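# Upright the enclosure on its base in the marked bay

## Task

Get the enclosure standing upright on its base inside the marked bay, and never let it rotate quickly along the way.

## Robot and tools

Setup: three identical i2rt Big YAM arms, arm1, arm2 and arm3, work together. Each has six joints, a right hand with index, middle and ring fingers plus a thumb (four hinges each, sixteen independent motors) and a wrist camera. Two room cameras, cam_high and cam_low, are fixed. Loose objects may occasionally get a brief push from outside.

Frames: one scene frame in metres, origin on the floor, +z up. Arm feet: arm1 at (-0.964, +0.321, +0.316) and arm2 at (-0.980, -0.315, +0.343), both facing +x; arm3 at (+0.876, +0.004, +0.668), turned about 180 degrees about z so it faces -x. The hand point has its own axes: +z runs out along straight fingers, +x crosses the palm away from the thumb, +y leaves the palm face (palm surface at y = -0.062, back at y = -0.12). Fingertips sit about 0.139 m beyond the knuckles (z = -0.017). A rigid camera mast projects on the palm side near the wrist and can collide. Reach is about 1.06 m from the joint 1 axis.

move: optional keys arm1, arm2, arm3, each that robot's share; an omitted robot gets nothing new. Per robot:
- joints: a dict of absolute targets by name. joint1_rad -2.879..2.879 (yaw about the foot, positive counter-clockwise from above, 0 along the foot's +x); joint2_rad 0..3.141 (shoulder; 0 upper arm back and level, positive lifts then swings forward); joint3_rad 0..3.019 (elbow; 0 folded, positive opens); joint4_rad -1.692..1.57 (hand pitch, positive raises fingers); joint5_rad -1.57..1.57 (sideways, positive to the arm's right); joint6_rad -2.094..2.094 (roll, positive clockwise seen from behind). Hand keys take -1..1, a linear scale between each hinge's two stops; toward -1 curls fingers toward the palm. Straight values: _mcp +0.75, _abd 0.00, _pip +0.58, _dip +0.70; thumb_cmc +0.71 (lower swings the thumb in front of the palm), thumb_axl +0.68, thumb_mcp +0.23, thumb_ipl +0.17. hand_current_limit (-1..1) caps every hand motor from 0 to 550 mA (start +0.4); hand_speed (-0.96..1) sets goal speed as (n+1)/2 of 8.5 rad/s (start -0.6). Omitted hand keys keep their goal, so a grip holds; resending the measured position relaxes it.
- target: seven numbers [x, y, z, qw, qx, qy, qz], an absolute hand pose in the scene frame (same format as the hand line). The hand follows a straight line from its hand_target pose. With target, joints may hold only hand keys, otherwise the call is refused.
- speed: top path speed, 0.002..0.5 m/s, default 0.25; rotation is capped at twice that in rad/s. Only valid with target.
- min_time_s: 0.1..8 s, a minimum duration for that arm's joint moves.
cameras: list of names or ["all"]; [] gives none.
All motions in one action start together; hand paths in one action finish together, paced by the slowest, and last 0.5..10 s. Paths ignore obstacles and other arms. The hand trails its path, may overshoot speed near full stretch, and often ends a centimetre or more off. Joint-space moves can swing wide.

Results: each robot's state (joint_positions, hand, hand_target, velocities, torques, hand_state, currents) and requested images (the pictures line gives their order; images can lag slightly). The move line shows per robot done or its worst status. joint_status/hand_status words: done; off_target (resting short, may still push); time_out (joint keeps pushing toward a nearby target, listed in on_its_own; send its reported position to relax it); not_followed (a safety check held back joint targets, shown as "joint command not followed" or "pose unreachable"; the arm may keep trying); limit_stop_at_motor_heat (resend the target). Robots under "as last shown" were not commanded and repeat old lines. hand_state words per motor: moving, goal, blocked (pressing short of goal), overload (shut down). Currents are positive when pushing toward -1. Velocities read "within noise" when still. Torques are in joint order, include gravity, and joints 3 and 4 wrap at ±28 N m. A move with no action returns everything plus the scene number.

wait: seconds 0..10; nothing new is commanded. zoom_image: camera plus region [x0, y0, x1, y1] in pixels of its latest 672x504 image, at most 504 wide and high. finished_scene: scene = the current scene number; irreversible, and the enclosure must stay upright in the bay without help afterwards.

Cautions: arms never stop on contact and keep pushing. Avoid arms pressing on each other, including one hand closing on another's fingers; the self-collision check can act late and ignores hand-to-hand contact. Do not knock anything off the work area or floor, drop or slam the enclosure, release it while moving, or let it spin fast. A hand motor at 495 mA or more for 5 s shuts off for 10 s. Holding loads or straining at unreachable poses heats joint motors; at 100 °C the arm goes limp (OVER-TEMPERATURE FAULT), possibly after a MOTOR HOT warning. A refused move or wait cancels the remaining calls of that reply.

Each tool is called as name(argument=value, ...) on one line, values as JSON.

## Session

move()

Scene clock: 0.00 s.
Joint torques (N m): no reading
Motor temperatures (°C): arm1=[34 36 31 31 31 29] | arm2=[33 25 30 26 33 33] | arm3=[30 31 30 30 32 32]
Heat: arm1: hottest joint2_rad 36 °C; arm2: hottest joint1_rad 33 °C; arm3: hottest joint5_rad 32 °C.
Joint velocities: within noise
arm1.joint_positions: joint1_rad=+0.397 joint2_rad=+0.643 joint3_rad=+1.402 joint4_rad=-1.229 joint5_rad=-0.077 joint6_rad=+1.119 hand_index_mcp=+0.753 hand_index_abd=+0.000 hand_index_pip=+0.577 hand_index_dip=+0.696 hand_middle_mcp=+0.753 hand_middle_abd=+0.000 hand_middle_pip=+0.577 hand_middle_dip=+0.696 hand_ring_mcp=+0.753 hand_ring_abd=+0.000 hand_ring_pip=+0.577 hand_ring_dip=+0.696 hand_thumb_cmc=+0.714 hand_thumb_axl=+0.677 hand_thumb_mcp=+0.226 hand_thumb_ipl=+0.168 hand_current_limit=+0.400 hand_speed=-0.600
arm1.joint_status: not commanded
arm1.hand_state: goal,goal,goal,goal,goal,goal,goal,goal,goal,goal,goal,goal,goal,goal,goal,goal
arm1.index_mcp_current_ma: 0
arm1.index_abd_current_ma: 0
arm1.index_pip_current_ma: 0
arm1.index_dip_current_ma: 0
arm1.middle_mcp_current_ma: 0
arm1.middle_abd_current_ma: 0
arm1.middle_pip_current_ma: 0
arm1.middle_dip_current_ma: 0
arm1.ring_mcp_current_ma: 0
arm1.ring_abd_current_ma: 0
arm1.ring_pip_current_ma: 0
arm1.ring_dip_current_ma: 0
arm1.thumb_cmc_current_ma: 0
arm1.thumb_axl_current_ma: 0
arm1.thumb_mcp_current_ma: 0
arm1.thumb_ipl_current_ma: 0
arm1.hand_goal_index_mcp: 0.754
arm1.hand_goal_index_abd: 0.000
arm1.hand_goal_index_pip: 0.576
arm1.hand_goal_index_dip: 0.696
arm1.hand_goal_middle_mcp: 0.754
arm1.hand_goal_middle_abd: 0.000
arm1.hand_goal_middle_pip: 0.576
arm1.hand_goal_middle_dip: 0.696
arm1.hand_goal_ring_mcp: 0.754
arm1.hand_goal_ring_abd: 0.000
arm1.hand_goal_ring_pip: 0.576
arm1.hand_goal_ring_dip: 0.696
arm1.hand_goal_thumb_cmc: 0.714
arm1.hand_goal_thumb_axl: 0.678
arm1.hand_goal_thumb_mcp: 0.226
arm1.hand_goal_thumb_ipl: 0.168
arm1.hand: x=-0.6875 y=+0.3554 z=+0.8913 quat_wxyz=(-0.018, +0.768, +0.367, +0.525) (m; scene frame)
arm1.hand_target: x=-0.6903 y=+0.3542 z=+0.9025 quat_wxyz=(-0.018, +0.762, +0.364, +0.535) (m; scene frame)
arm1.hand_status: not commanded
arm2.joint_positions: joint1_rad=+0.361 joint2_rad=+0.633 joint3_rad=+1.463 joint4_rad=-1.300 joint5_rad=-0.119 joint6_rad=+1.136 hand_index_mcp=+0.753 hand_index_abd=+0.000 hand_index_pip=+0.577 hand_index_dip=+0.696 hand_middle_mcp=+0.753 hand_middle_abd=+0.000 hand_middle_pip=+0.577 hand_middle_dip=+0.696 hand_ring_mcp=+0.753 hand_ring_abd=+0.000 hand_ring_pip=+0.577 hand_ring_dip=+0.696 hand_thumb_cmc=+0.714 hand_thumb_axl=+0.677 hand_thumb_mcp=+0.226 hand_thumb_ipl=+0.168 hand_current_limit=+0.400 hand_speed=-0.600
arm2.joint_status: not commanded
arm2.hand_state: goal,goal,goal,goal,goal,goal,goal,goal,goal,goal,goal,goal,goal,goal,goal,goal
arm2.index_mcp_current_ma: 0
arm2.index_abd_current_ma: 0
arm2.index_pip_current_ma: 0
arm2.index_dip_current_ma: 0
arm2.middle_mcp_current_ma: 0
arm2.middle_abd_current_ma: 0
arm2.middle_pip_current_ma: 0
arm2.middle_dip_current_ma: 0
arm2.ring_mcp_current_ma: 0
arm2.ring_abd_current_ma: 0
arm2.ring_pip_current_ma: 0
arm2.ring_dip_current_ma: 0
arm2.thumb_cmc_current_ma: 0
arm2.thumb_axl_current_ma: 0
arm2.thumb_mcp_current_ma: 0
arm2.thumb_ipl_current_ma: 0
arm2.hand_goal_index_mcp: 0.754
arm2.hand_goal_index_abd: 0.000
arm2.hand_goal_index_pip: 0.576
arm2.hand_goal_index_dip: 0.696
arm2.hand_goal_middle_mcp: 0.754
arm2.hand_goal_middle_abd: 0.000
arm2.hand_goal_middle_pip: 0.576
arm2.hand_goal_middle_dip: 0.696
arm2.hand_goal_ring_mcp: 0.754
arm2.hand_goal_ring_abd: 0.000
arm2.hand_goal_ring_pip: 0.576
arm2.hand_goal_ring_dip: 0.696
arm2.hand_goal_thumb_cmc: 0.714
arm2.hand_goal_thumb_axl: 0.678
arm2.hand_goal_thumb_mcp: 0.226
arm2.hand_goal_thumb_ipl: 0.168
arm2.hand: x=-0.7176 y=-0.2867 z=+0.9297 quat_wxyz=(-0.026, +0.777, +0.355, +0.520) (m; scene frame)
arm2.hand_target: x=-0.7209 y=-0.2878 z=+0.9432 quat_wxyz=(-0.025, +0.769, +0.353, +0.533) (m; scene frame)
arm2.hand_status: not commanded
arm3.joint_positions: joint1_rad=-0.230 joint2_rad=+0.629 joint3_rad=+1.414 joint4_rad=-1.298 joint5_rad=-0.118 joint6_rad=+1.037 hand_index_mcp=+0.753 hand_index_abd=+0.000 hand_index_pip=+0.577 hand_index_dip=+0.696 hand_middle_mcp=+0.753 hand_middle_abd=+0.000 hand_middle_pip=+0.577 hand_middle_dip=+0.696 hand_ring_mcp=+0.753 hand_ring_abd=+0.000 hand_ring_pip=+0.577 hand_ring_dip=+0.696 hand_thumb_cmc=+0.714 hand_thumb_axl=+0.677 hand_thumb_mcp=+0.226 hand_thumb_ipl=+0.168 hand_current_limit=+0.400 hand_speed=-0.600
arm3.joint_status: not commanded
arm3.hand_state: goal,goal,goal,goal,goal,goal,goal,goal,goal,goal,goal,goal,goal,goal,goal,goal
arm3.index_mcp_current_ma: 0
arm3.index_abd_current_ma: 0
arm3.index_pip_current_ma: 0
arm3.index_dip_current_ma: 0
arm3.middle_mcp_current_ma: 0
arm3.middle_abd_current_ma: 0
arm3.middle_pip_current_ma: 0
arm3.middle_dip_current_ma: 0
arm3.ring_mcp_current_ma: 0
arm3.ring_abd_current_ma: 0
arm3.ring_pip_current_ma: 0
arm3.ring_dip_current_ma: 0
arm3.thumb_cmc_current_ma: 0
arm3.thumb_axl_current_ma: 0
arm3.thumb_mcp_current_ma: 0
arm3.thumb_ipl_current_ma: 0
arm3.hand_goal_index_mcp: 0.754
arm3.hand_goal_index_abd: 0.000
arm3.hand_goal_index_pip: 0.576
arm3.hand_goal_index_dip: 0.696
arm3.hand_goal_middle_mcp: 0.754
arm3.hand_goal_middle_abd: 0.000
arm3.hand_goal_middle_pip: 0.576
arm3.hand_goal_middle_dip: 0.696
arm3.hand_goal_ring_mcp: 0.754
arm3.hand_goal_ring_abd: 0.000
arm3.hand_goal_ring_pip: 0.576
arm3.hand_goal_ring_dip: 0.696
arm3.hand_goal_thumb_cmc: 0.714
arm3.hand_goal_thumb_axl: 0.678
arm3.hand_goal_thumb_mcp: 0.226
arm3.hand_goal_thumb_ipl: 0.168
arm3.hand: x=+0.6253 y=+0.1118 z=+1.2391 quat_wxyz=(+0.485, +0.182, -0.845, -0.129) (m; scene frame)
arm3.hand_target: x=+0.6286 y=+0.1112 z=+1.2535 quat_wxyz=(+0.498, +0.182, -0.837, -0.134) (m; scene frame)
arm3.hand_status: not commanded
pictures: arm1_cam_wrist, arm2_cam_wrist, arm3_cam_wrist, cam_high, cam_low

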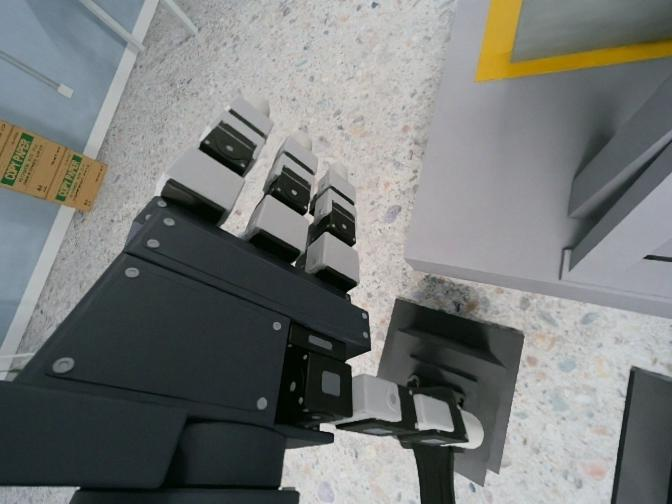

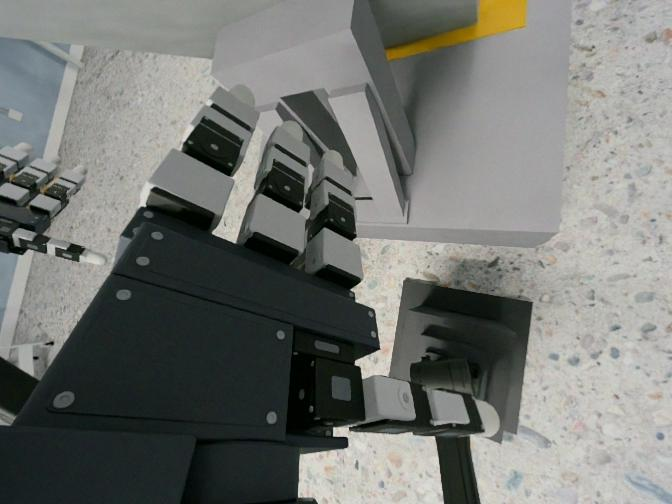

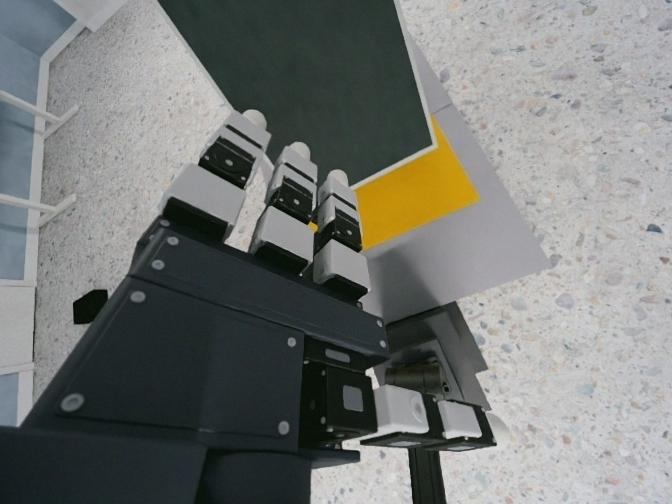

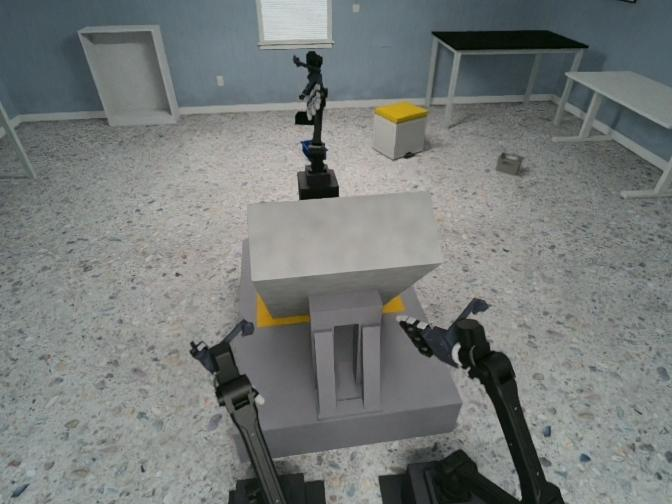

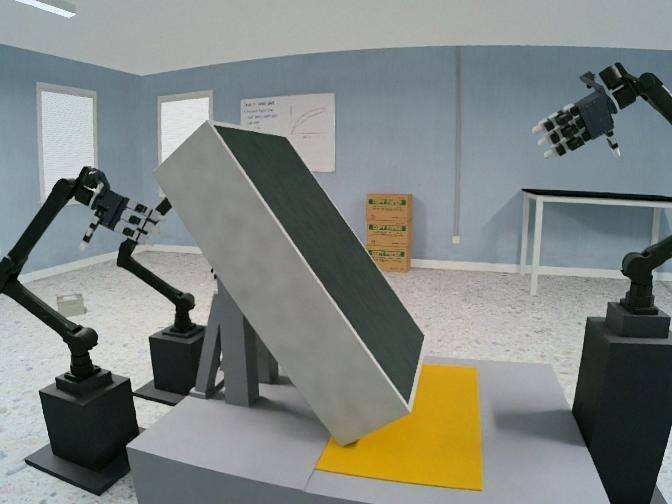

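move(arm1={"joints": {"joint1_rad": 0.0, "joint2_rad": 0.3, "joint3_rad": 0.9, "joint5_rad": 0.0, "joint6_rad": 0.0, "hand_thumb_cmc": -0.45}, "min_time_s": 3}, arm2={"joints": {"joint1_rad": 0.0, "joint2_rad": 0.3, "joint3_rad": 0.9, "joint5_rad": 0.0, "joint6_rad": 0.0, "hand_thumb_cmc": -0.45}, "min_time_s": 3}, arm3={"joints": {"joint1_rad": 0.0, "joint4_rad": 0.785, "joint5_rad": 0.0, "joint6_rad": 0.0, "hand_thumb_cmc": -0.45}, "min_time_s": 3}, cameras=["cam_high", "cam_low"])

zoom_image(camera="cam_low", region=[130, 100, 500, 500])

Scene clock: 177.57 s.
Joint torques (N m): arm1=[-0.32 3.37 8.47 2.24 0.09 -0.19] | arm2=[-0.73 3.31 9.72 2.85 0.15 -0.08] | arm3=[0.85 2.08 7.76 0.23 0.01 -0.13]
Motor temperatures (°C): arm1=[32 34 38 31 29 28] | arm2=[32 25 38 26 29 29] | arm3=[29 30 43 30 28 29]
Heat: arm1: hottest joint3_rad 38 °C; arm2: hottest joint3_rad 38 °C; arm3: hottest joint3_rad 43 °C.
move: arm1 done; arm2 done; arm3 done
Joint velocities: within noise
arm1.joint_positions: joint1_rad=+0.007 joint2_rad=+0.310 joint3_rad=+0.909 joint4_rad=-1.229 joint5_rad=-0.002 joint6_rad=+0.012 hand_index_mcp=+0.759 hand_index_abd=+0.001 hand_index_pip=+0.577 hand_index_dip=+0.696 hand_middle_mcp=+0.759 hand_middle_abd=+0.001 hand_middle_pip=+0.577 hand_middle_dip=+0.696 hand_ring_mcp=+0.759 hand_ring_abd=+0.001 hand_ring_pip=+0.577 hand_ring_dip=+0.696 hand_thumb_cmc=-0.444 hand_thumb_axl=+0.677 hand_thumb_mcp=+0.226 hand_thumb_ipl=+0.168 hand_current_limit=+0.400 hand_speed=-0.600
arm1.joint_status: all done
arm1.hand_state: goal,goal,goal,goal,goal,goal,goal,goal,goal,goal,goal,goal,goal,goal,goal,goal
arm1.index_mcp_current_ma: 4
arm1.index_abd_current_ma: 0
arm1.index_pip_current_ma: 0
arm1.index_dip_current_ma: 0
arm1.middle_mcp_current_ma: 3
arm1.middle_abd_current_ma: 0
arm1.middle_pip_current_ma: 0
arm1.middle_dip_current_ma: 0
arm1.ring_mcp_current_ma: 3
arm1.ring_abd_current_ma: 0
arm1.ring_pip_current_ma: 0
arm1.ring_dip_current_ma: 0
arm1.thumb_cmc_current_ma: 4
arm1.thumb_axl_current_ma: 0
arm1.thumb_mcp_current_ma: 0
arm1.thumb_ipl_current_ma: 0
arm1.hand_goal_index_mcp: 0.754
arm1.hand_goal_index_abd: 0.000
arm1.hand_goal_index_pip: 0.576
arm1.hand_goal_index_dip: 0.696
arm1.hand_goal_middle_mcp: 0.754
arm1.hand_goal_middle_abd: 0.000
arm1.hand_goal_middle_pip: 0.576
arm1.hand_goal_middle_dip: 0.696
arm1.hand_goal_ring_mcp: 0.754
arm1.hand_goal_ring_abd: 0.000
arm1.hand_goal_ring_pip: 0.576
arm1.hand_goal_ring_dip: 0.696
arm1.hand_goal_thumb_cmc: -0.450
arm1.hand_goal_thumb_axl: 0.678
arm1.hand_goal_thumb_mcp: 0.226
arm1.hand_goal_thumb_ipl: 0.168
arm1.hand: x=-0.7176 y=+0.2968 z=+0.7647 quat_wxyz=(+0.317, +0.633, +0.627, +0.325) (m; scene frame)
arm1.hand_target: x=-0.7192 y=+0.2958 z=+0.7635 quat_wxyz=(+0.322, +0.631, +0.627, +0.323) (m; scene frame)
arm1.hand_status: not commanded
arm2.joint_positions: joint1_rad=+0.013 joint2_rad=+0.310 joint3_rad=+0.895 joint4_rad=-1.300 joint5_rad=-0.003 joint6_rad=+0.009 hand_index_mcp=+0.759 hand_index_abd=+0.001 hand_index_pip=+0.577 hand_index_dip=+0.696 hand_middle_mcp=+0.758 hand_middle_abd=+0.001 hand_middle_pip=+0.577 hand_middle_dip=+0.696 hand_ring_mcp=+0.759 hand_ring_abd=+0.001 hand_ring_pip=+0.577 hand_ring_dip=+0.696 hand_thumb_cmc=-0.445 hand_thumb_axl=+0.677 hand_thumb_mcp=+0.225 hand_thumb_ipl=+0.168 hand_current_limit=+0.400 hand_speed=-0.600
arm2.joint_status: all done
arm2.hand_state: goal,goal,goal,goal,goal,goal,goal,goal,goal,goal,goal,goal,goal,goal,goal,goal
arm2.index_mcp_current_ma: 20
arm2.index_abd_current_ma: 2
arm2.index_pip_current_ma: 3
arm2.index_dip_current_ma: 0
arm2.middle_mcp_current_ma: 18
arm2.middle_abd_current_ma: 2
arm2.middle_pip_current_ma: 3
arm2.middle_dip_current_ma: 0
arm2.ring_mcp_current_ma: 21
arm2.ring_abd_current_ma: 2
arm2.ring_pip_current_ma: 3
arm2.ring_dip_current_ma: 0
arm2.thumb_cmc_current_ma: 19
arm2.thumb_axl_current_ma: -3
arm2.thumb_mcp_current_ma: -4
arm2.thumb_ipl_current_ma: -1
arm2.hand_goal_index_mcp: 0.754
arm2.hand_goal_index_abd: 0.000
arm2.hand_goal_index_pip: 0.576
arm2.hand_goal_index_dip: 0.696
arm2.hand_goal_middle_mcp: 0.754
arm2.hand_goal_middle_abd: 0.000
arm2.hand_goal_middle_pip: 0.576
arm2.hand_goal_middle_dip: 0.696
arm2.hand_goal_ring_mcp: 0.754
arm2.hand_goal_ring_abd: 0.000
arm2.hand_goal_ring_pip: 0.576
arm2.hand_goal_ring_dip: 0.696
arm2.hand_goal_thumb_cmc: -0.450
arm2.hand_goal_thumb_axl: 0.678
arm2.hand_goal_thumb_mcp: 0.226
arm2.hand_goal_thumb_ipl: 0.168
arm2.hand: x=-0.7336 y=-0.3349 z=+0.7649 quat_wxyz=(+0.291, +0.646, +0.643, +0.291) (m; scene frame)
arm2.hand_target: x=-0.7366 y=-0.3375 z=+0.7718 quat_wxyz=(+0.303, +0.644, +0.638, +0.293) (m; scene frame)
arm2.hand_status: not commanded
arm3.joint_positions: joint1_rad=-0.012 joint2_rad=+0.628 joint3_rad=+1.414 joint4_rad=+0.773 joint5_rad=-0.002 joint6_rad=+0.012 hand_index_mcp=+0.757 hand_index_abd=+0.001 hand_index_pip=+0.577 hand_index_dip=+0.696 hand_middle_mcp=+0.758 hand_middle_abd=+0.001 hand_middle_pip=+0.577 hand_middle_dip=+0.696 hand_ring_mcp=+0.757 hand_ring_abd=+0.001 hand_ring_pip=+0.577 hand_ring_dip=+0.696 hand_thumb_cmc=-0.448 hand_thumb_axl=+0.677 hand_thumb_mcp=+0.228 hand_thumb_ipl=+0.168 hand_current_limit=+0.400 hand_speed=-0.600
arm3.joint_status: all done
arm3.hand_state: goal,goal,goal,goal,goal,goal,goal,goal,goal,goal,goal,goal,goal,goal,goal,goal
arm3.index_mcp_current_ma: 17
arm3.index_abd_current_ma: 5
arm3.index_pip_current_ma: 4
arm3.index_dip_current_ma: 0
arm3.middle_mcp_current_ma: 21
arm3.middle_abd_current_ma: 5
arm3.middle_pip_current_ma: 4
arm3.middle_dip_current_ma: 0
arm3.ring_mcp_current_ma: 17
arm3.ring_abd_current_ma: 4
arm3.ring_pip_current_ma: 4
arm3.ring_dip_current_ma: 0
arm3.thumb_cmc_current_ma: 12
arm3.thumb_axl_current_ma: -4
arm3.thumb_mcp_current_ma: 16
arm3.thumb_ipl_current_ma: -2
arm3.hand_goal_index_mcp: 0.754
arm3.hand_goal_index_abd: 0.000
arm3.hand_goal_index_pip: 0.576
arm3.hand_goal_index_dip: 0.696
arm3.hand_goal_middle_mcp: 0.754
arm3.hand_goal_middle_abd: 0.000
arm3.hand_goal_middle_pip: 0.576
arm3.hand_goal_middle_dip: 0.696
arm3.hand_goal_ring_mcp: 0.754
arm3.hand_goal_ring_abd: 0.000
arm3.hand_goal_ring_pip: 0.576
arm3.hand_goal_ring_dip: 0.696
arm3.hand_goal_thumb_cmc: -0.450
arm3.hand_goal_thumb_axl: 0.678
arm3.hand_goal_thumb_mcp: 0.226
arm3.hand_goal_thumb_ipl: 0.168
arm3.hand: x=+0.9217 y=+0.0265 z=+1.5957 quat_wxyz=(+0.724, +0.010, -0.006, -0.689) (m; scene frame)
arm3.hand_target: x=+0.9373 y=+0.0272 z=+1.5995 quat_wxyz=(+0.724, -0.004, +0.006, -0.690) (m; scene frame)
arm3.hand_status: not commanded
pictures: cam_high, cam_low

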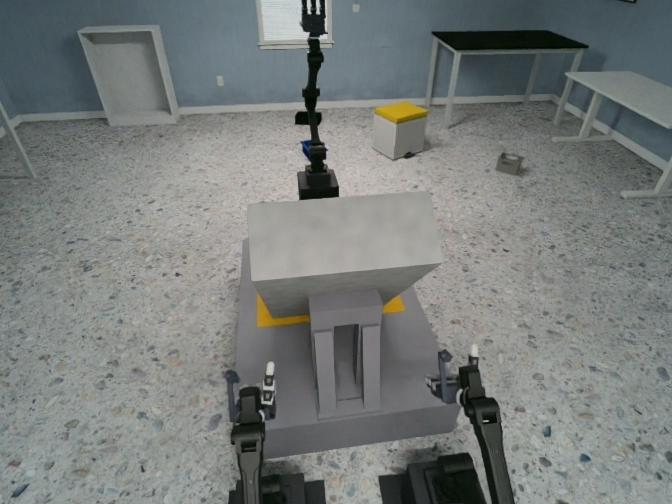

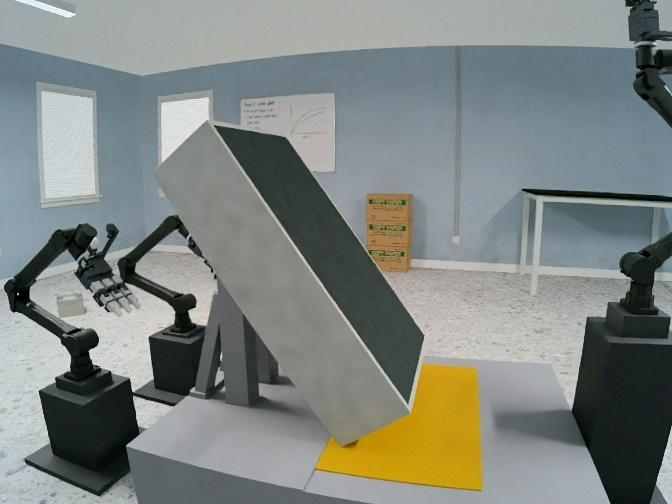

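Scaled by 1.260.

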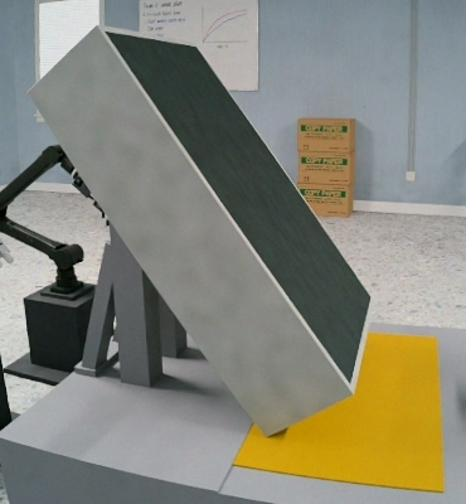

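move(arm1={"joints": {"joint4_rad": 1.3}, "min_time_s": 3}, arm2={"joints": {"joint4_rad": 1.3}, "min_time_s": 3}, arm3={"target": [0.19, 0.01, 1.148, 0.7032, 0.0739, -0.0739, -0.7032], "speed": 0.25}, cameras=["cam_high", "cam_low"])

move(arm1={"target": [-0.602, 0.2, 0.723, 0.6713, -0.222, -0.222, 0.6713], "speed": 0.15}, arm2={"target": [-0.602, -0.22, 0.723, 0.6713, -0.222, -0.222, 0.6713], "speed": 0.15}, cameras=["all"])

Scene clock: 209.20 s.
Joint torques (N m): arm1=[-0.38 6.71 5.45 -0.51 0.11 -0.18] | arm2=[-0.67 6.48 6.82 -0.51 0.08 -0.08] | arm3=[-0.62 -21.3 12.98 1.31 -0.05 -0.18]
Motor temperatures (°C): arm1=[32 34 37 31 29 28] | arm2=[32 25 40 26 29 29] | arm3=[29 31 41 29 28 29]
Heat: arm1: hottest joint3_rad 37 °C; arm2: hottest joint3_rad 40 °C; arm3: hottest joint3_rad 41 °C.
move: arm1 done; arm2 done; arm3 off_target
Joint velocities: within noise
arm1.joint_positions: joint1_rad=+0.007 joint2_rad=+0.309 joint3_rad=+0.909 joint4_rad=+1.291 joint5_rad=-0.002 joint6_rad=+0.012 hand_index_mcp=+0.754 hand_index_abd=+0.001 hand_index_pip=+0.577 hand_index_dip=+0.696 hand_middle_mcp=+0.754 hand_middle_abd=+0.001 hand_middle_pip=+0.577 hand_middle_dip=+0.696 hand_ring_mcp=+0.754 hand_ring_abd=+0.001 hand_ring_pip=+0.577 hand_ring_dip=+0.696 hand_thumb_cmc=-0.448 hand_thumb_axl=+0.677 hand_thumb_mcp=+0.228 hand_thumb_ipl=+0.168 hand_current_limit=+0.400 hand_speed=-0.600
arm1.joint_status: all done
arm1.hand_state: goal,goal,goal,goal,goal,goal,goal,goal,goal,goal,goal,goal,goal,goal,goal,goal
arm1.index_mcp_current_ma: 0
arm1.index_abd_current_ma: 0
arm1.index_pip_current_ma: 0
arm1.index_dip_current_ma: 0
arm1.middle_mcp_current_ma: 0
arm1.middle_abd_current_ma: 0
arm1.middle_pip_current_ma: 0
arm1.middle_dip_current_ma: 0
arm1.ring_mcp_current_ma: 0
arm1.ring_abd_current_ma: 0
arm1.ring_pip_current_ma: 0
arm1.ring_dip_current_ma: 0
arm1.thumb_cmc_current_ma: 1
arm1.thumb_axl_current_ma: 0
arm1.thumb_mcp_current_ma: 1
arm1.thumb_ipl_current_ma: 0
arm1.hand_goal_index_mcp: 0.754
arm1.hand_goal_index_abd: 0.000
arm1.hand_goal_index_pip: 0.576
arm1.hand_goal_index_dip: 0.696
arm1.hand_goal_middle_mcp: 0.754
arm1.hand_goal_middle_abd: 0.000
arm1.hand_goal_middle_pip: 0.576
arm1.hand_goal_middle_dip: 0.696
arm1.hand_goal_ring_mcp: 0.754
arm1.hand_goal_ring_abd: 0.000
arm1.hand_goal_ring_pip: 0.576
arm1.hand_goal_ring_dip: 0.696
arm1.hand_goal_thumb_cmc: -0.450
arm1.hand_goal_thumb_axl: 0.678
arm1.hand_goal_thumb_mcp: 0.226
arm1.hand_goal_thumb_ipl: 0.168
arm1.hand: x=-1.1266 y=+0.2948 z=+1.0501 quat_wxyz=(+0.693, -0.114, -0.113, +0.703) (m; scene frame)
arm1.hand_target: x=-1.1306 y=+0.2964 z=+1.0455 quat_wxyz=(+0.699, -0.116, -0.118, +0.696) (m; scene frame)
arm1.hand_status: not commanded
arm2.joint_positions: joint1_rad=+0.013 joint2_rad=+0.308 joint3_rad=+0.895 joint4_rad=+1.289 joint5_rad=-0.003 joint6_rad=+0.009 hand_index_mcp=+0.754 hand_index_abd=+0.001 hand_index_pip=+0.577 hand_index_dip=+0.696 hand_middle_mcp=+0.754 hand_middle_abd=+0.001 hand_middle_pip=+0.577 hand_middle_dip=+0.696 hand_ring_mcp=+0.754 hand_ring_abd=+0.001 hand_ring_pip=+0.577 hand_ring_dip=+0.696 hand_thumb_cmc=-0.448 hand_thumb_axl=+0.677 hand_thumb_mcp=+0.229 hand_thumb_ipl=+0.168 hand_current_limit=+0.400 hand_speed=-0.600
arm2.joint_status: all done
arm2.hand_state: goal,goal,goal,goal,goal,goal,goal,goal,goal,goal,goal,goal,goal,goal,goal,goal
arm2.index_mcp_current_ma: 0
arm2.index_abd_current_ma: 2
arm2.index_pip_current_ma: 3
arm2.index_dip_current_ma: 0
arm2.middle_mcp_current_ma: 0
arm2.middle_abd_current_ma: 2
arm2.middle_pip_current_ma: 3
arm2.middle_dip_current_ma: 0
arm2.ring_mcp_current_ma: 0
arm2.ring_abd_current_ma: 2
arm2.ring_pip_current_ma: 3
arm2.ring_dip_current_ma: 0
arm2.thumb_cmc_current_ma: 7
arm2.thumb_axl_current_ma: -3
arm2.thumb_mcp_current_ma: 12
arm2.thumb_ipl_current_ma: -1
arm2.hand_goal_index_mcp: 0.754
arm2.hand_goal_index_abd: 0.000
arm2.hand_goal_index_pip: 0.576
arm2.hand_goal_index_dip: 0.696
arm2.hand_goal_middle_mcp: 0.754
arm2.hand_goal_middle_abd: 0.000
arm2.hand_goal_middle_pip: 0.576
arm2.hand_goal_middle_dip: 0.696
arm2.hand_goal_ring_mcp: 0.754
arm2.hand_goal_ring_abd: 0.000
arm2.hand_goal_ring_pip: 0.576
arm2.hand_goal_ring_dip: 0.696
arm2.hand_goal_thumb_cmc: -0.450
arm2.hand_goal_thumb_axl: 0.678
arm2.hand_goal_thumb_mcp: 0.226
arm2.hand_goal_thumb_ipl: 0.168
arm2.hand: x=-1.1297 y=-0.3322 z=+1.0771 quat_wxyz=(+0.696, -0.109, -0.101, +0.702) (m; scene frame)
arm2.hand_target: x=-1.1391 y=-0.3299 z=+1.0747 quat_wxyz=(+0.702, -0.117, -0.110, +0.694) (m; scene frame)
arm2.hand_status: not commanded
arm3.joint_positions: joint1_rad=-0.016 joint2_rad=+2.254 joint3_rad=+1.778 joint4_rad=+1.574 joint5_rad=+0.031 joint6_rad=-0.017 hand_index_mcp=+0.759 hand_index_abd=+0.001 hand_index_pip=+0.577 hand_index_dip=+0.696 hand_middle_mcp=+0.760 hand_middle_abd=+0.001 hand_middle_pip=+0.577 hand_middle_dip=+0.696 hand_ring_mcp=+0.759 hand_ring_abd=+0.001 hand_ring_pip=+0.577 hand_ring_dip=+0.696 hand_thumb_cmc=-0.448 hand_thumb_axl=+0.677 hand_thumb_mcp=+0.229 hand_thumb_ipl=+0.168 hand_current_limit=+0.400 hand_speed=-0.600
arm3.joint_status: not commanded
arm3.hand_state: goal,goal,goal,goal,goal,goal,goal,goal,goal,goal,goal,goal,goal,goal,goal,goal
arm3.index_mcp_current_ma: 25
arm3.index_abd_current_ma: 5
arm3.index_pip_current_ma: 4
arm3.index_dip_current_ma: 0
arm3.middle_mcp_current_ma: 29
arm3.middle_abd_current_ma: 5
arm3.middle_pip_current_ma: 4
arm3.middle_dip_current_ma: 0
arm3.ring_mcp_current_ma: 25
arm3.ring_abd_current_ma: 4
arm3.ring_pip_current_ma: 4
arm3.ring_dip_current_ma: 0
arm3.thumb_cmc_current_ma: 11
arm3.thumb_axl_current_ma: -4
arm3.thumb_mcp_current_ma: 17
arm3.thumb_ipl_current_ma: -2
arm3.hand_goal_index_mcp: 0.754
arm3.hand_goal_index_abd: 0.000
arm3.hand_goal_index_pip: 0.576
arm3.hand_goal_index_dip: 0.696
arm3.hand_goal_middle_mcp: 0.754
arm3.hand_goal_middle_abd: 0.000
arm3.hand_goal_middle_pip: 0.576
arm3.hand_goal_middle_dip: 0.696
arm3.hand_goal_ring_mcp: 0.754
arm3.hand_goal_ring_abd: 0.000
arm3.hand_goal_ring_pip: 0.576
arm3.hand_goal_ring_dip: 0.696
arm3.hand_goal_thumb_cmc: -0.450
arm3.hand_goal_thumb_axl: 0.678
arm3.hand_goal_thumb_mcp: 0.226
arm3.hand_goal_thumb_ipl: 0.168
arm3.hand: x=+0.1811 y=+0.0064 z=+1.1267 quat_wxyz=(+0.689, +0.164, -0.174, -0.684) (m; scene frame)
arm3.hand_target: x=+0.1896 y=+0.0098 z=+1.1484 quat_wxyz=(+0.689, +0.138, -0.151, -0.695) (m; scene frame)
arm3.hand_status: off_target (0.023 m and 15.7 deg from the pose sent, 0.858 m and 11.1 deg at the start; pose on its path clipped on 16 of 132 steps; a joint's target at an end of its range on 83 of 132 steps)
pictures: cam_high, cam_low

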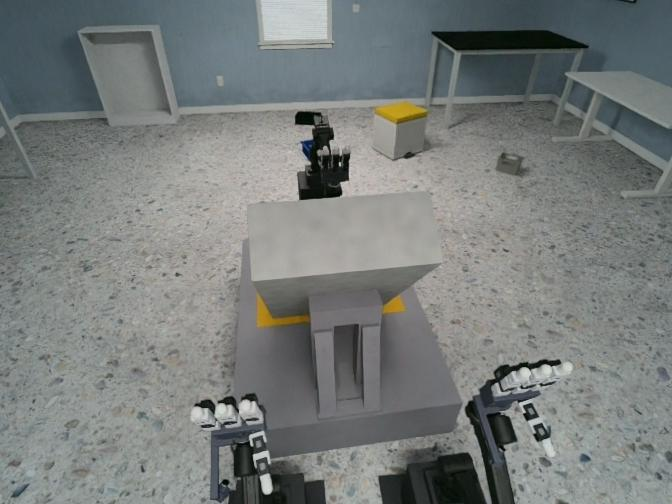

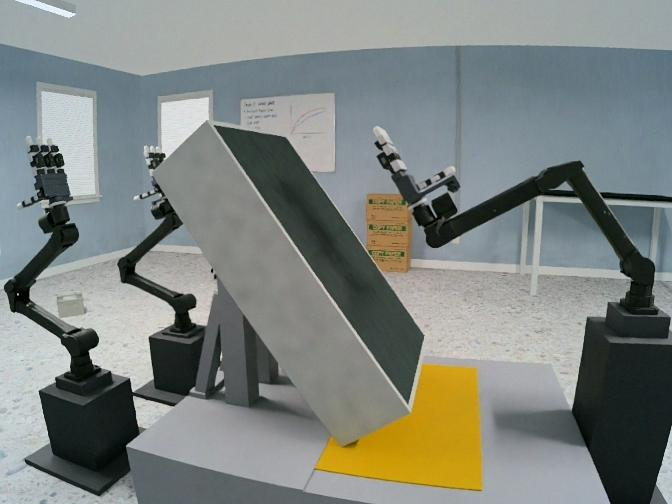

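Scene clock: 218.63 s.
Joint torques (N m): arm1=[0.85 -5.6 10.5 1.68 -0.37 -0.05] | arm2=[-1.08 -4.07 9.11 2.69 0.18 0.03] | arm3=[-0.56 -21.42 12.9 1.37 -0.04 -0.17]
Motor temperatures (°C): arm1=[32 34 38 31 29 28] | arm2=[32 25 39 26 29 29] | arm3=[29 33 43 29 28 29]
Heat: arm1: hottest joint3_rad 38 °C; arm2: hottest joint3_rad 39 °C; arm3: hottest joint3_rad 43 °C.
move: arm1 moving; arm2 moving
Joint velocities: within noise
arm1.joint_positions: joint1_rad=+0.051 joint2_rad=+1.340 joint3_rad=+0.460 joint4_rad=+1.565 joint5_rad=+0.558 joint6_rad=+0.414 hand_index_mcp=+0.760 hand_index_abd=+0.001 hand_index_pip=+0.577 hand_index_dip=+0.696 hand_middle_mcp=+0.760 hand_middle_abd=+0.001 hand_middle_pip=+0.577 hand_middle_dip=+0.696 hand_ring_mcp=+0.760 hand_ring_abd=+0.001 hand_ring_pip=+0.577 hand_ring_dip=+0.696 hand_thumb_cmc=-0.446 hand_thumb_axl=+0.677 hand_thumb_mcp=+0.228 hand_thumb_ipl=+0.168 hand_current_limit=+0.400 hand_speed=-0.600
arm1.joint_status: not commanded
arm1.hand_state: goal,goal,goal,goal,goal,goal,goal,goal,goal,goal,goal,goal,goal,goal,goal,goal
arm1.index_mcp_current_ma: 4
arm1.index_abd_current_ma: 0
arm1.index_pip_current_ma: 0
arm1.index_dip_current_ma: 0
arm1.middle_mcp_current_ma: 4
arm1.middle_abd_current_ma: 0
arm1.middle_pip_current_ma: 0
arm1.middle_dip_current_ma: 0
arm1.ring_mcp_current_ma: 4
arm1.ring_abd_current_ma: 0
arm1.ring_pip_current_ma: 0
arm1.ring_dip_current_ma: 0
arm1.thumb_cmc_current_ma: 2
arm1.thumb_axl_current_ma: 0
arm1.thumb_mcp_current_ma: 1
arm1.thumb_ipl_current_ma: 0
arm1.hand_goal_index_mcp: 0.754
arm1.hand_goal_index_abd: 0.000
arm1.hand_goal_index_pip: 0.576
arm1.hand_goal_index_dip: 0.696
arm1.hand_goal_middle_mcp: 0.754
arm1.hand_goal_middle_abd: 0.000
arm1.hand_goal_middle_pip: 0.576
arm1.hand_goal_middle_dip: 0.696
arm1.hand_goal_ring_mcp: 0.754
arm1.hand_goal_ring_abd: 0.000
arm1.hand_goal_ring_pip: 0.576
arm1.hand_goal_ring_dip: 0.696
arm1.hand_goal_thumb_cmc: -0.450
arm1.hand_goal_thumb_axl: 0.678
arm1.hand_goal_thumb_mcp: 0.226
arm1.hand_goal_thumb_ipl: 0.168
arm1.hand: x=-0.6082 y=+0.1977 z=+0.7107 quat_wxyz=(+0.557, +0.481, +0.027, +0.676) (m; scene frame)
arm1.hand_target: x=-0.6026 y=+0.1998 z=+0.7235 quat_wxyz=(+0.550, +0.467, +0.012, +0.692) (m; scene frame)
arm1.hand_status: moving (0.014 m and 88.7 deg from the pose sent, 0.625 m and 18.2 deg at the start; pose on its path clipped on 240 of 283 steps; a joint's target at an end of its range on 266 of 283 steps)
arm2.joint_positions: joint1_rad=+0.003 joint2_rad=+1.399 joint3_rad=+0.380 joint4_rad=+1.552 joint5_rad=-0.540 joint6_rad=-0.406 hand_index_mcp=+0.761 hand_index_abd=+0.001 hand_index_pip=+0.577 hand_index_dip=+0.696 hand_middle_mcp=+0.761 hand_middle_abd=+0.001 hand_middle_pip=+0.577 hand_middle_dip=+0.696 hand_ring_mcp=+0.762 hand_ring_abd=+0.000 hand_ring_pip=+0.577 hand_ring_dip=+0.696 hand_thumb_cmc=-0.451 hand_thumb_axl=+0.677 hand_thumb_mcp=+0.229 hand_thumb_ipl=+0.168 hand_current_limit=+0.400 hand_speed=-0.600
arm2.joint_status: not commanded
arm2.hand_state: goal,goal,goal,goal,goal,goal,goal,goal,goal,goal,goal,goal,goal,goal,goal,goal
arm2.index_mcp_current_ma: 29
arm2.index_abd_current_ma: 2
arm2.index_pip_current_ma: 3
arm2.index_dip_current_ma: 0
arm2.middle_mcp_current_ma: 29
arm2.middle_abd_current_ma: 2
arm2.middle_pip_current_ma: 3
arm2.middle_dip_current_ma: 0
arm2.ring_mcp_current_ma: 35
arm2.ring_abd_current_ma: 1
arm2.ring_pip_current_ma: 3
arm2.ring_dip_current_ma: 0
arm2.thumb_cmc_current_ma: -4
arm2.thumb_axl_current_ma: -3
arm2.thumb_mcp_current_ma: 13
arm2.thumb_ipl_current_ma: -1
arm2.hand_goal_index_mcp: 0.754
arm2.hand_goal_index_abd: 0.000
arm2.hand_goal_index_pip: 0.576
arm2.hand_goal_index_dip: 0.696
arm2.hand_goal_middle_mcp: 0.754
arm2.hand_goal_middle_abd: 0.000
arm2.hand_goal_middle_pip: 0.576
arm2.hand_goal_middle_dip: 0.696
arm2.hand_goal_ring_mcp: 0.754
arm2.hand_goal_ring_abd: 0.000
arm2.hand_goal_ring_pip: 0.576
arm2.hand_goal_ring_dip: 0.696
arm2.hand_goal_thumb_cmc: -0.450
arm2.hand_goal_thumb_axl: 0.678
arm2.hand_goal_thumb_mcp: 0.226
arm2.hand_goal_thumb_ipl: 0.168
arm2.hand: x=-0.6093 y=-0.2157 z=+0.7146 quat_wxyz=(+0.627, +0.072, +0.531, +0.565) (m; scene frame)
arm2.hand_target: x=-0.6024 y=-0.2198 z=+0.7236 quat_wxyz=(+0.643, +0.061, +0.521, +0.559) (m; scene frame)
arm2.hand_status: moving (0.012 m and 96.4 deg from the pose sent, 0.645 m and 19.6 deg at the start; pose on its path clipped on 242 of 283 steps; a joint's target at an end of its range on 267 of 283 steps)
arm3: as last shown
pictures: arm1_cam_wrist, arm2_cam_wrist, arm3_cam_wrist, cam_high, cam_low
camera_calibration:
arm1_cam_wrist: T_world_to_cam=[[-0.521798, -0.847818, -0.0945103, -0.050943], [-0.151993, 0.201414, -0.967642, 0.508116], [0.839419, -0.490549, -0.23396, 0.901843], [0, 0, 0, 1]] pos_world=[-0.706376, 0.296866, 0.697855]
arm2_cam_wrist: T_world_to_cam=[[-0.243724, -0.41271, 0.87765, -0.834917], [-0.138172, -0.880932, -0.452623, 0.00225005], [0.959952, -0.231582, 0.157679, 0.551262], [0, 0, 0, 1]] pos_world=[-0.732363, -0.214934, 0.64686]
arm3_cam_wrist: T_world_to_cam=[[0.57225, 0.78563, 0.235193, -0.341098], [-0.186822, 0.404139, -0.895416, 0.994848], [-0.798516, 0.468462, 0.378041, -0.161182], [0, 0, 0, 1]] pos_world=[0.252346, -0.0585725, 1.03196]

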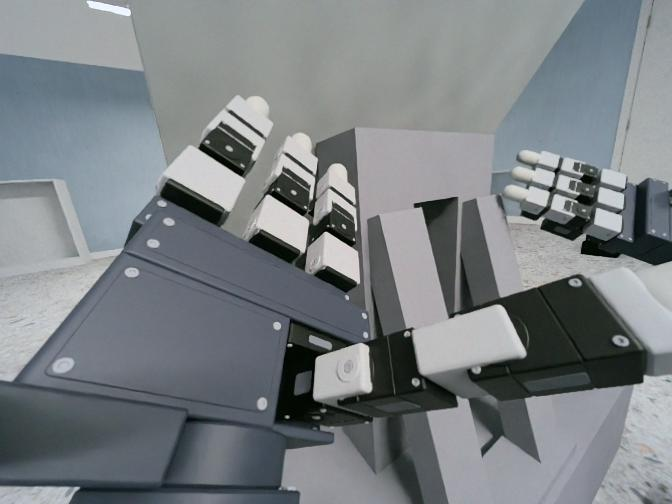

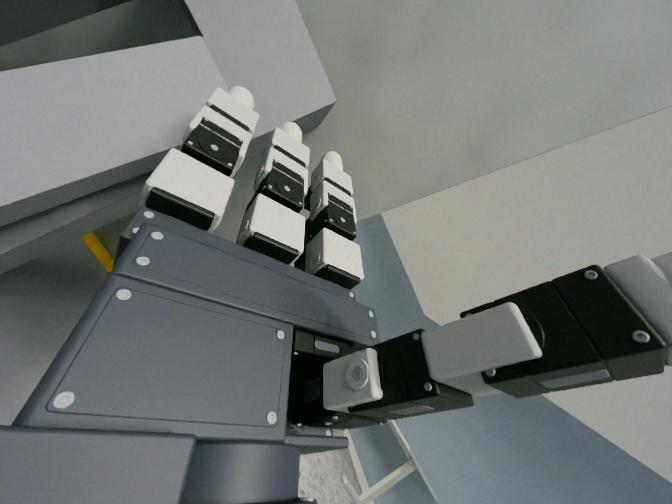

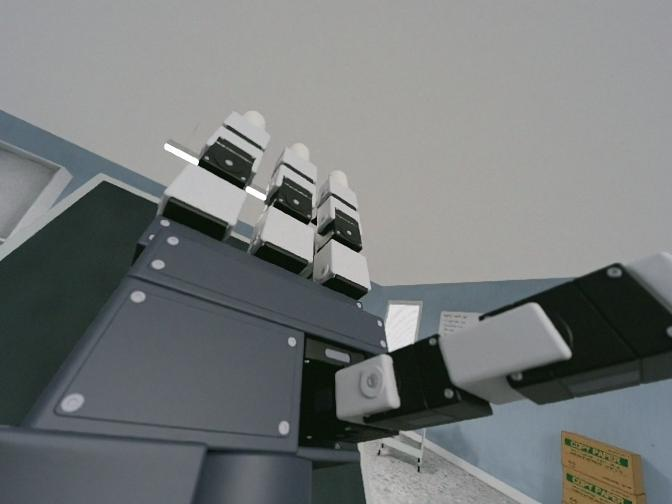

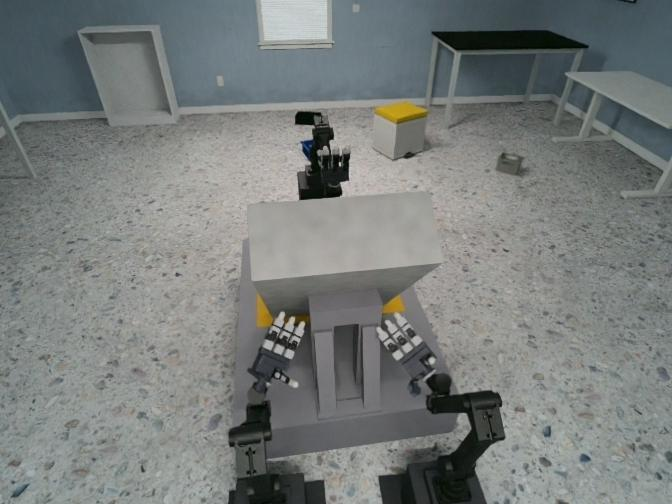

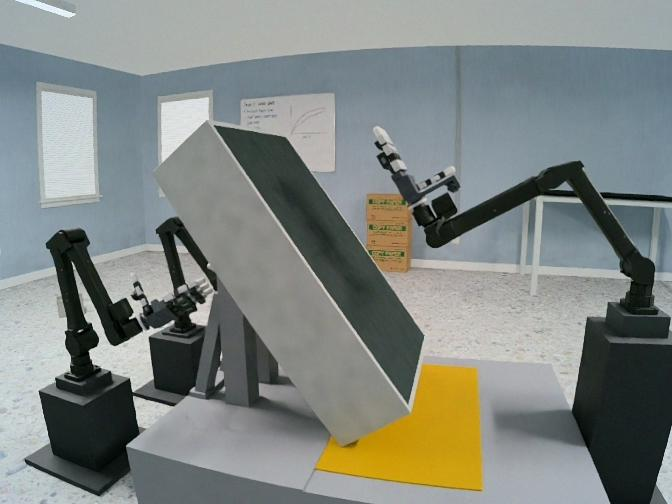

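move(arm1={"joints": {"joint1_rad": -0.2, "joint2_rad": 1.235, "joint3_rad": 0.7, "joint4_rad": 1.2, "joint5_rad": 0.0, "joint6_rad": 0.0, "hand_index_mcp": -1, "hand_middle_mcp": -1, "hand_ring_mcp": -1}, "min_time_s": 3}, arm2={"joints": {"joint1_rad": 0.2, "joint2_rad": 1.235, "joint3_rad": 0.7, "joint4_rad": 1.2, "joint5_rad": 0.0, "joint6_rad": 0.0, "hand_index_mcp": -1, "hand_middle_mcp": -1, "hand_ring_mcp": -1}, "min_time_s": 3}, arm3={"target": [0.22, 0.01, 1.076, 0.683, 0.183, -0.183, -0.683], "speed": 0.15, "joints": {"hand_index_mcp": -1, "hand_middle_mcp": -1, "hand_ring_mcp": -1}}, cameras=["cam_high", "cam_low"])

Scene clock: 315.20 s.
Joint torques (N m): arm1=[-0.38 -7.12 12.67 1.07 -0.15 -0.22] | arm2=[1.44 -6.18 12.19 1.32 0.13 0.06] | arm3=[-0.32 -21.13 6.17 1.58 -0.1 -0.06]
Motor temperatures (°C): arm1=[32 34 40 30 30 27] | arm2=[31 26 38 26 28 28] | arm3=[29 43 51 29 27 28]
Heat: arm1: hottest joint3_rad 40 °C; arm2: hottest joint3_rad 38 °C; arm3: hottest joint3_rad 51 °C.
move: arm1 off_target; arm2 off_target; arm3 off_target
Joint velocities: within noise
arm1.joint_positions: joint1_rad=-0.193 joint2_rad=+1.244 joint3_rad=+0.652 joint4_rad=+1.210 joint5_rad=+0.003 joint6_rad=+0.012 hand_index_mcp=-0.870 hand_index_abd=+0.001 hand_index_pip=+0.611 hand_index_dip=+0.715 hand_middle_mcp=-1.000 hand_middle_abd=+0.001 hand_middle_pip=+0.576 hand_middle_dip=+0.696 hand_ring_mcp=-1.000 hand_ring_abd=+0.001 hand_ring_pip=+0.576 hand_ring_dip=+0.696 hand_thumb_cmc=-0.446 hand_thumb_axl=+0.677 hand_thumb_mcp=+0.245 hand_thumb_ipl=+0.173 hand_current_limit=+0.400 hand_speed=-0.600
arm1.joint_status: hand_index_mcp off_target (ended at -0.870, target -1.000); the others done
arm1.hand_state: blocked,goal,blocked,goal,goal,goal,goal,goal,goal,goal,goal,goal,goal,goal,goal,goal
arm1.index_mcp_current_ma: 385
arm1.index_abd_current_ma: 0
arm1.index_pip_current_ma: 56
arm1.index_dip_current_ma: 22
arm1.middle_mcp_current_ma: 0
arm1.middle_abd_current_ma: 0
arm1.middle_pip_current_ma: 0
arm1.middle_dip_current_ma: 0
arm1.ring_mcp_current_ma: 0
arm1.ring_abd_current_ma: 0
arm1.ring_pip_current_ma: 0
arm1.ring_dip_current_ma: 0
arm1.thumb_cmc_current_ma: 2
arm1.thumb_axl_current_ma: 0
arm1.thumb_mcp_current_ma: 33
arm1.thumb_ipl_current_ma: 4
arm1.hand_goal_index_mcp: -1.000
arm1.hand_goal_index_abd: 0.000
arm1.hand_goal_index_pip: 0.576
arm1.hand_goal_index_dip: 0.696
arm1.hand_goal_middle_mcp: -1.000
arm1.hand_goal_middle_abd: 0.000
arm1.hand_goal_middle_pip: 0.576
arm1.hand_goal_middle_dip: 0.696
arm1.hand_goal_ring_mcp: -1.000
arm1.hand_goal_ring_abd: 0.000
arm1.hand_goal_ring_pip: 0.576
arm1.hand_goal_ring_dip: 0.696
arm1.hand_goal_thumb_cmc: -0.450
arm1.hand_goal_thumb_axl: 0.678
arm1.hand_goal_thumb_mcp: 0.226
arm1.hand_goal_thumb_ipl: 0.168
arm1.hand: x=-0.5437 y=+0.2104 z=+0.8260 quat_wxyz=(+0.684, +0.358, +0.286, +0.568) (m; scene frame)
arm1.hand_target: x=-0.5463 y=+0.2094 z=+0.8515 quat_wxyz=(+0.697, +0.340, +0.275, +0.569) (m; scene frame)
arm1.hand_status: not commanded
arm2.joint_positions: joint1_rad=+0.187 joint2_rad=+1.248 joint3_rad=+0.654 joint4_rad=+1.211 joint5_rad=-0.003 joint6_rad=-0.009 hand_index_mcp=-0.857 hand_index_abd=+0.000 hand_index_pip=+0.603 hand_index_dip=+0.710 hand_middle_mcp=-1.000 hand_middle_abd=+0.000 hand_middle_pip=+0.576 hand_middle_dip=+0.696 hand_ring_mcp=-1.000 hand_ring_abd=+0.000 hand_ring_pip=+0.576 hand_ring_dip=+0.696 hand_thumb_cmc=-0.451 hand_thumb_axl=+0.677 hand_thumb_mcp=+0.241 hand_thumb_ipl=+0.171 hand_current_limit=+0.400 hand_speed=-0.600
arm2.joint_status: hand_index_mcp off_target (ended at -0.857, target -1.000); the others done
arm2.hand_state: blocked,goal,blocked,goal,goal,goal,goal,goal,goal,goal,goal,goal,goal,goal,goal,goal
arm2.index_mcp_current_ma: 385
arm2.index_abd_current_ma: 0
arm2.index_pip_current_ma: 116
arm2.index_dip_current_ma: 57
arm2.middle_mcp_current_ma: -1
arm2.middle_abd_current_ma: 0
arm2.middle_pip_current_ma: 1
arm2.middle_dip_current_ma: 0
arm2.ring_mcp_current_ma: -1
arm2.ring_abd_current_ma: 0
arm2.ring_pip_current_ma: 1
arm2.ring_dip_current_ma: 0
arm2.thumb_cmc_current_ma: -4
arm2.thumb_axl_current_ma: -3
arm2.thumb_mcp_current_ma: 83
arm2.thumb_ipl_current_ma: 14
arm2.hand_goal_index_mcp: -1.000
arm2.hand_goal_index_abd: 0.000
arm2.hand_goal_index_pip: 0.576
arm2.hand_goal_index_dip: 0.696
arm2.hand_goal_middle_mcp: -1.000
arm2.hand_goal_middle_abd: 0.000
arm2.hand_goal_middle_pip: 0.576
arm2.hand_goal_middle_dip: 0.696
arm2.hand_goal_ring_mcp: -1.000
arm2.hand_goal_ring_abd: 0.000
arm2.hand_goal_ring_pip: 0.576
arm2.hand_goal_ring_dip: 0.696
arm2.hand_goal_thumb_cmc: -0.450
arm2.hand_goal_thumb_axl: 0.678
arm2.hand_goal_thumb_mcp: 0.226
arm2.hand_goal_thumb_ipl: 0.168
arm2.hand: x=-0.5429 y=-0.2567 z=+0.8496 quat_wxyz=(+0.574, +0.293, +0.359, +0.676) (m; scene frame)
arm2.hand_target: x=-0.5465 y=-0.2528 z=+0.8748 quat_wxyz=(+0.573, +0.280, +0.342, +0.690) (m; scene frame)
arm2.hand_status: not commanded
arm3.joint_positions: joint1_rad=-0.016 joint2_rad=+2.126 joint3_rad=+1.384 joint4_rad=+1.574 joint5_rad=+0.035 joint6_rad=-0.017 hand_index_mcp=-0.858 hand_index_abd=+0.001 hand_index_pip=+0.603 hand_index_dip=+0.710 hand_middle_mcp=-1.000 hand_middle_abd=+0.001 hand_middle_pip=+0.576 hand_middle_dip=+0.696 hand_ring_mcp=-1.000 hand_ring_abd=+0.001 hand_ring_pip=+0.576 hand_ring_dip=+0.696 hand_thumb_cmc=-0.448 hand_thumb_axl=+0.677 hand_thumb_mcp=+0.242 hand_thumb_ipl=+0.171 hand_current_limit=+0.400 hand_speed=-0.600
arm3.joint_status: hand_index_mcp off_target (ended at -0.858, target -1.000); the others done
arm3.hand_state: blocked,goal,blocked,goal,goal,goal,goal,goal,goal,goal,goal,goal,goal,goal,goal,goal
arm3.index_mcp_current_ma: 385
arm3.index_abd_current_ma: 5
arm3.index_pip_current_ma: 134
arm3.index_dip_current_ma: 67
arm3.middle_mcp_current_ma: -2
arm3.middle_abd_current_ma: 5
arm3.middle_pip_current_ma: -1
arm3.middle_dip_current_ma: 0
arm3.ring_mcp_current_ma: -2
arm3.ring_abd_current_ma: 4
arm3.ring_pip_current_ma: -1
arm3.ring_dip_current_ma: 0
arm3.thumb_cmc_current_ma: 11
arm3.thumb_axl_current_ma: -4
arm3.thumb_mcp_current_ma: 101
arm3.thumb_ipl_current_ma: 20
arm3.hand_goal_index_mcp: -1.000
arm3.hand_goal_index_abd: 0.000
arm3.hand_goal_index_pip: 0.576
arm3.hand_goal_index_dip: 0.696
arm3.hand_goal_middle_mcp: -1.000
arm3.hand_goal_middle_abd: 0.000
arm3.hand_goal_middle_pip: 0.576
arm3.hand_goal_middle_dip: 0.696
arm3.hand_goal_ring_mcp: -1.000
arm3.hand_goal_ring_abd: 0.000
arm3.hand_goal_ring_pip: 0.576
arm3.hand_goal_ring_dip: 0.696
arm3.hand_goal_thumb_cmc: -0.450
arm3.hand_goal_thumb_axl: 0.678
arm3.hand_goal_thumb_mcp: 0.226
arm3.hand_goal_thumb_ipl: 0.168
arm3.hand: x=+0.2073 y=+0.0081 z=+1.0601 quat_wxyz=(+0.659, +0.255, -0.262, -0.658) (m; scene frame)
arm3.hand_target: x=+0.2185 y=+0.0099 z=+1.0768 quat_wxyz=(+0.661, +0.243, -0.252, -0.663) (m; scene frame)
arm3.hand_status: off_target (0.020 m and 12.9 deg from the pose sent, 0.064 m and 2.5 deg at the start; a joint's target at an end of its range on 73 of 73 steps)
pictures: cam_high, cam_low

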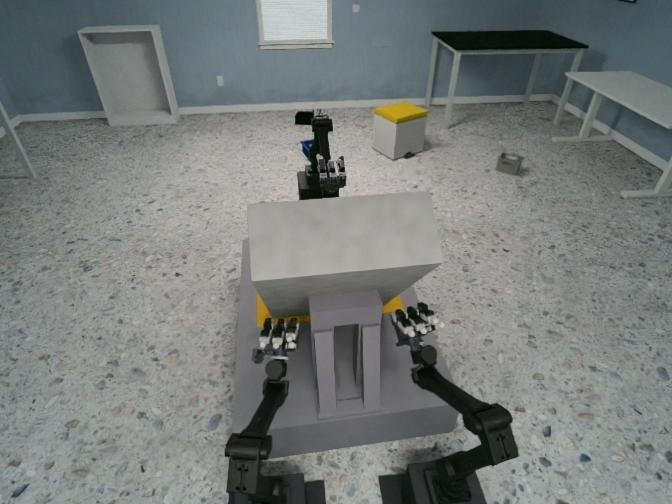

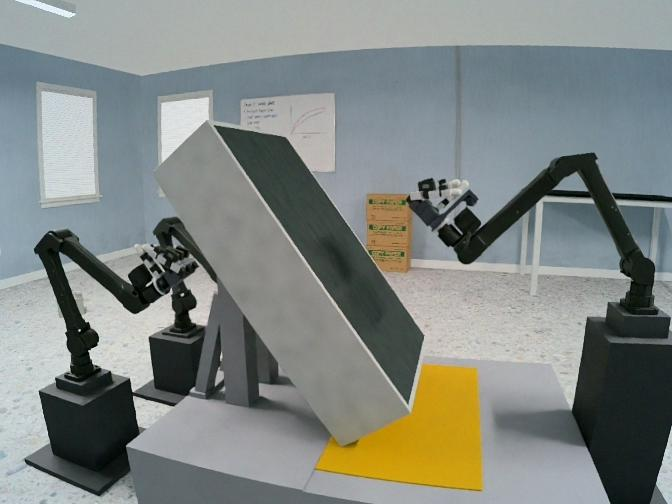

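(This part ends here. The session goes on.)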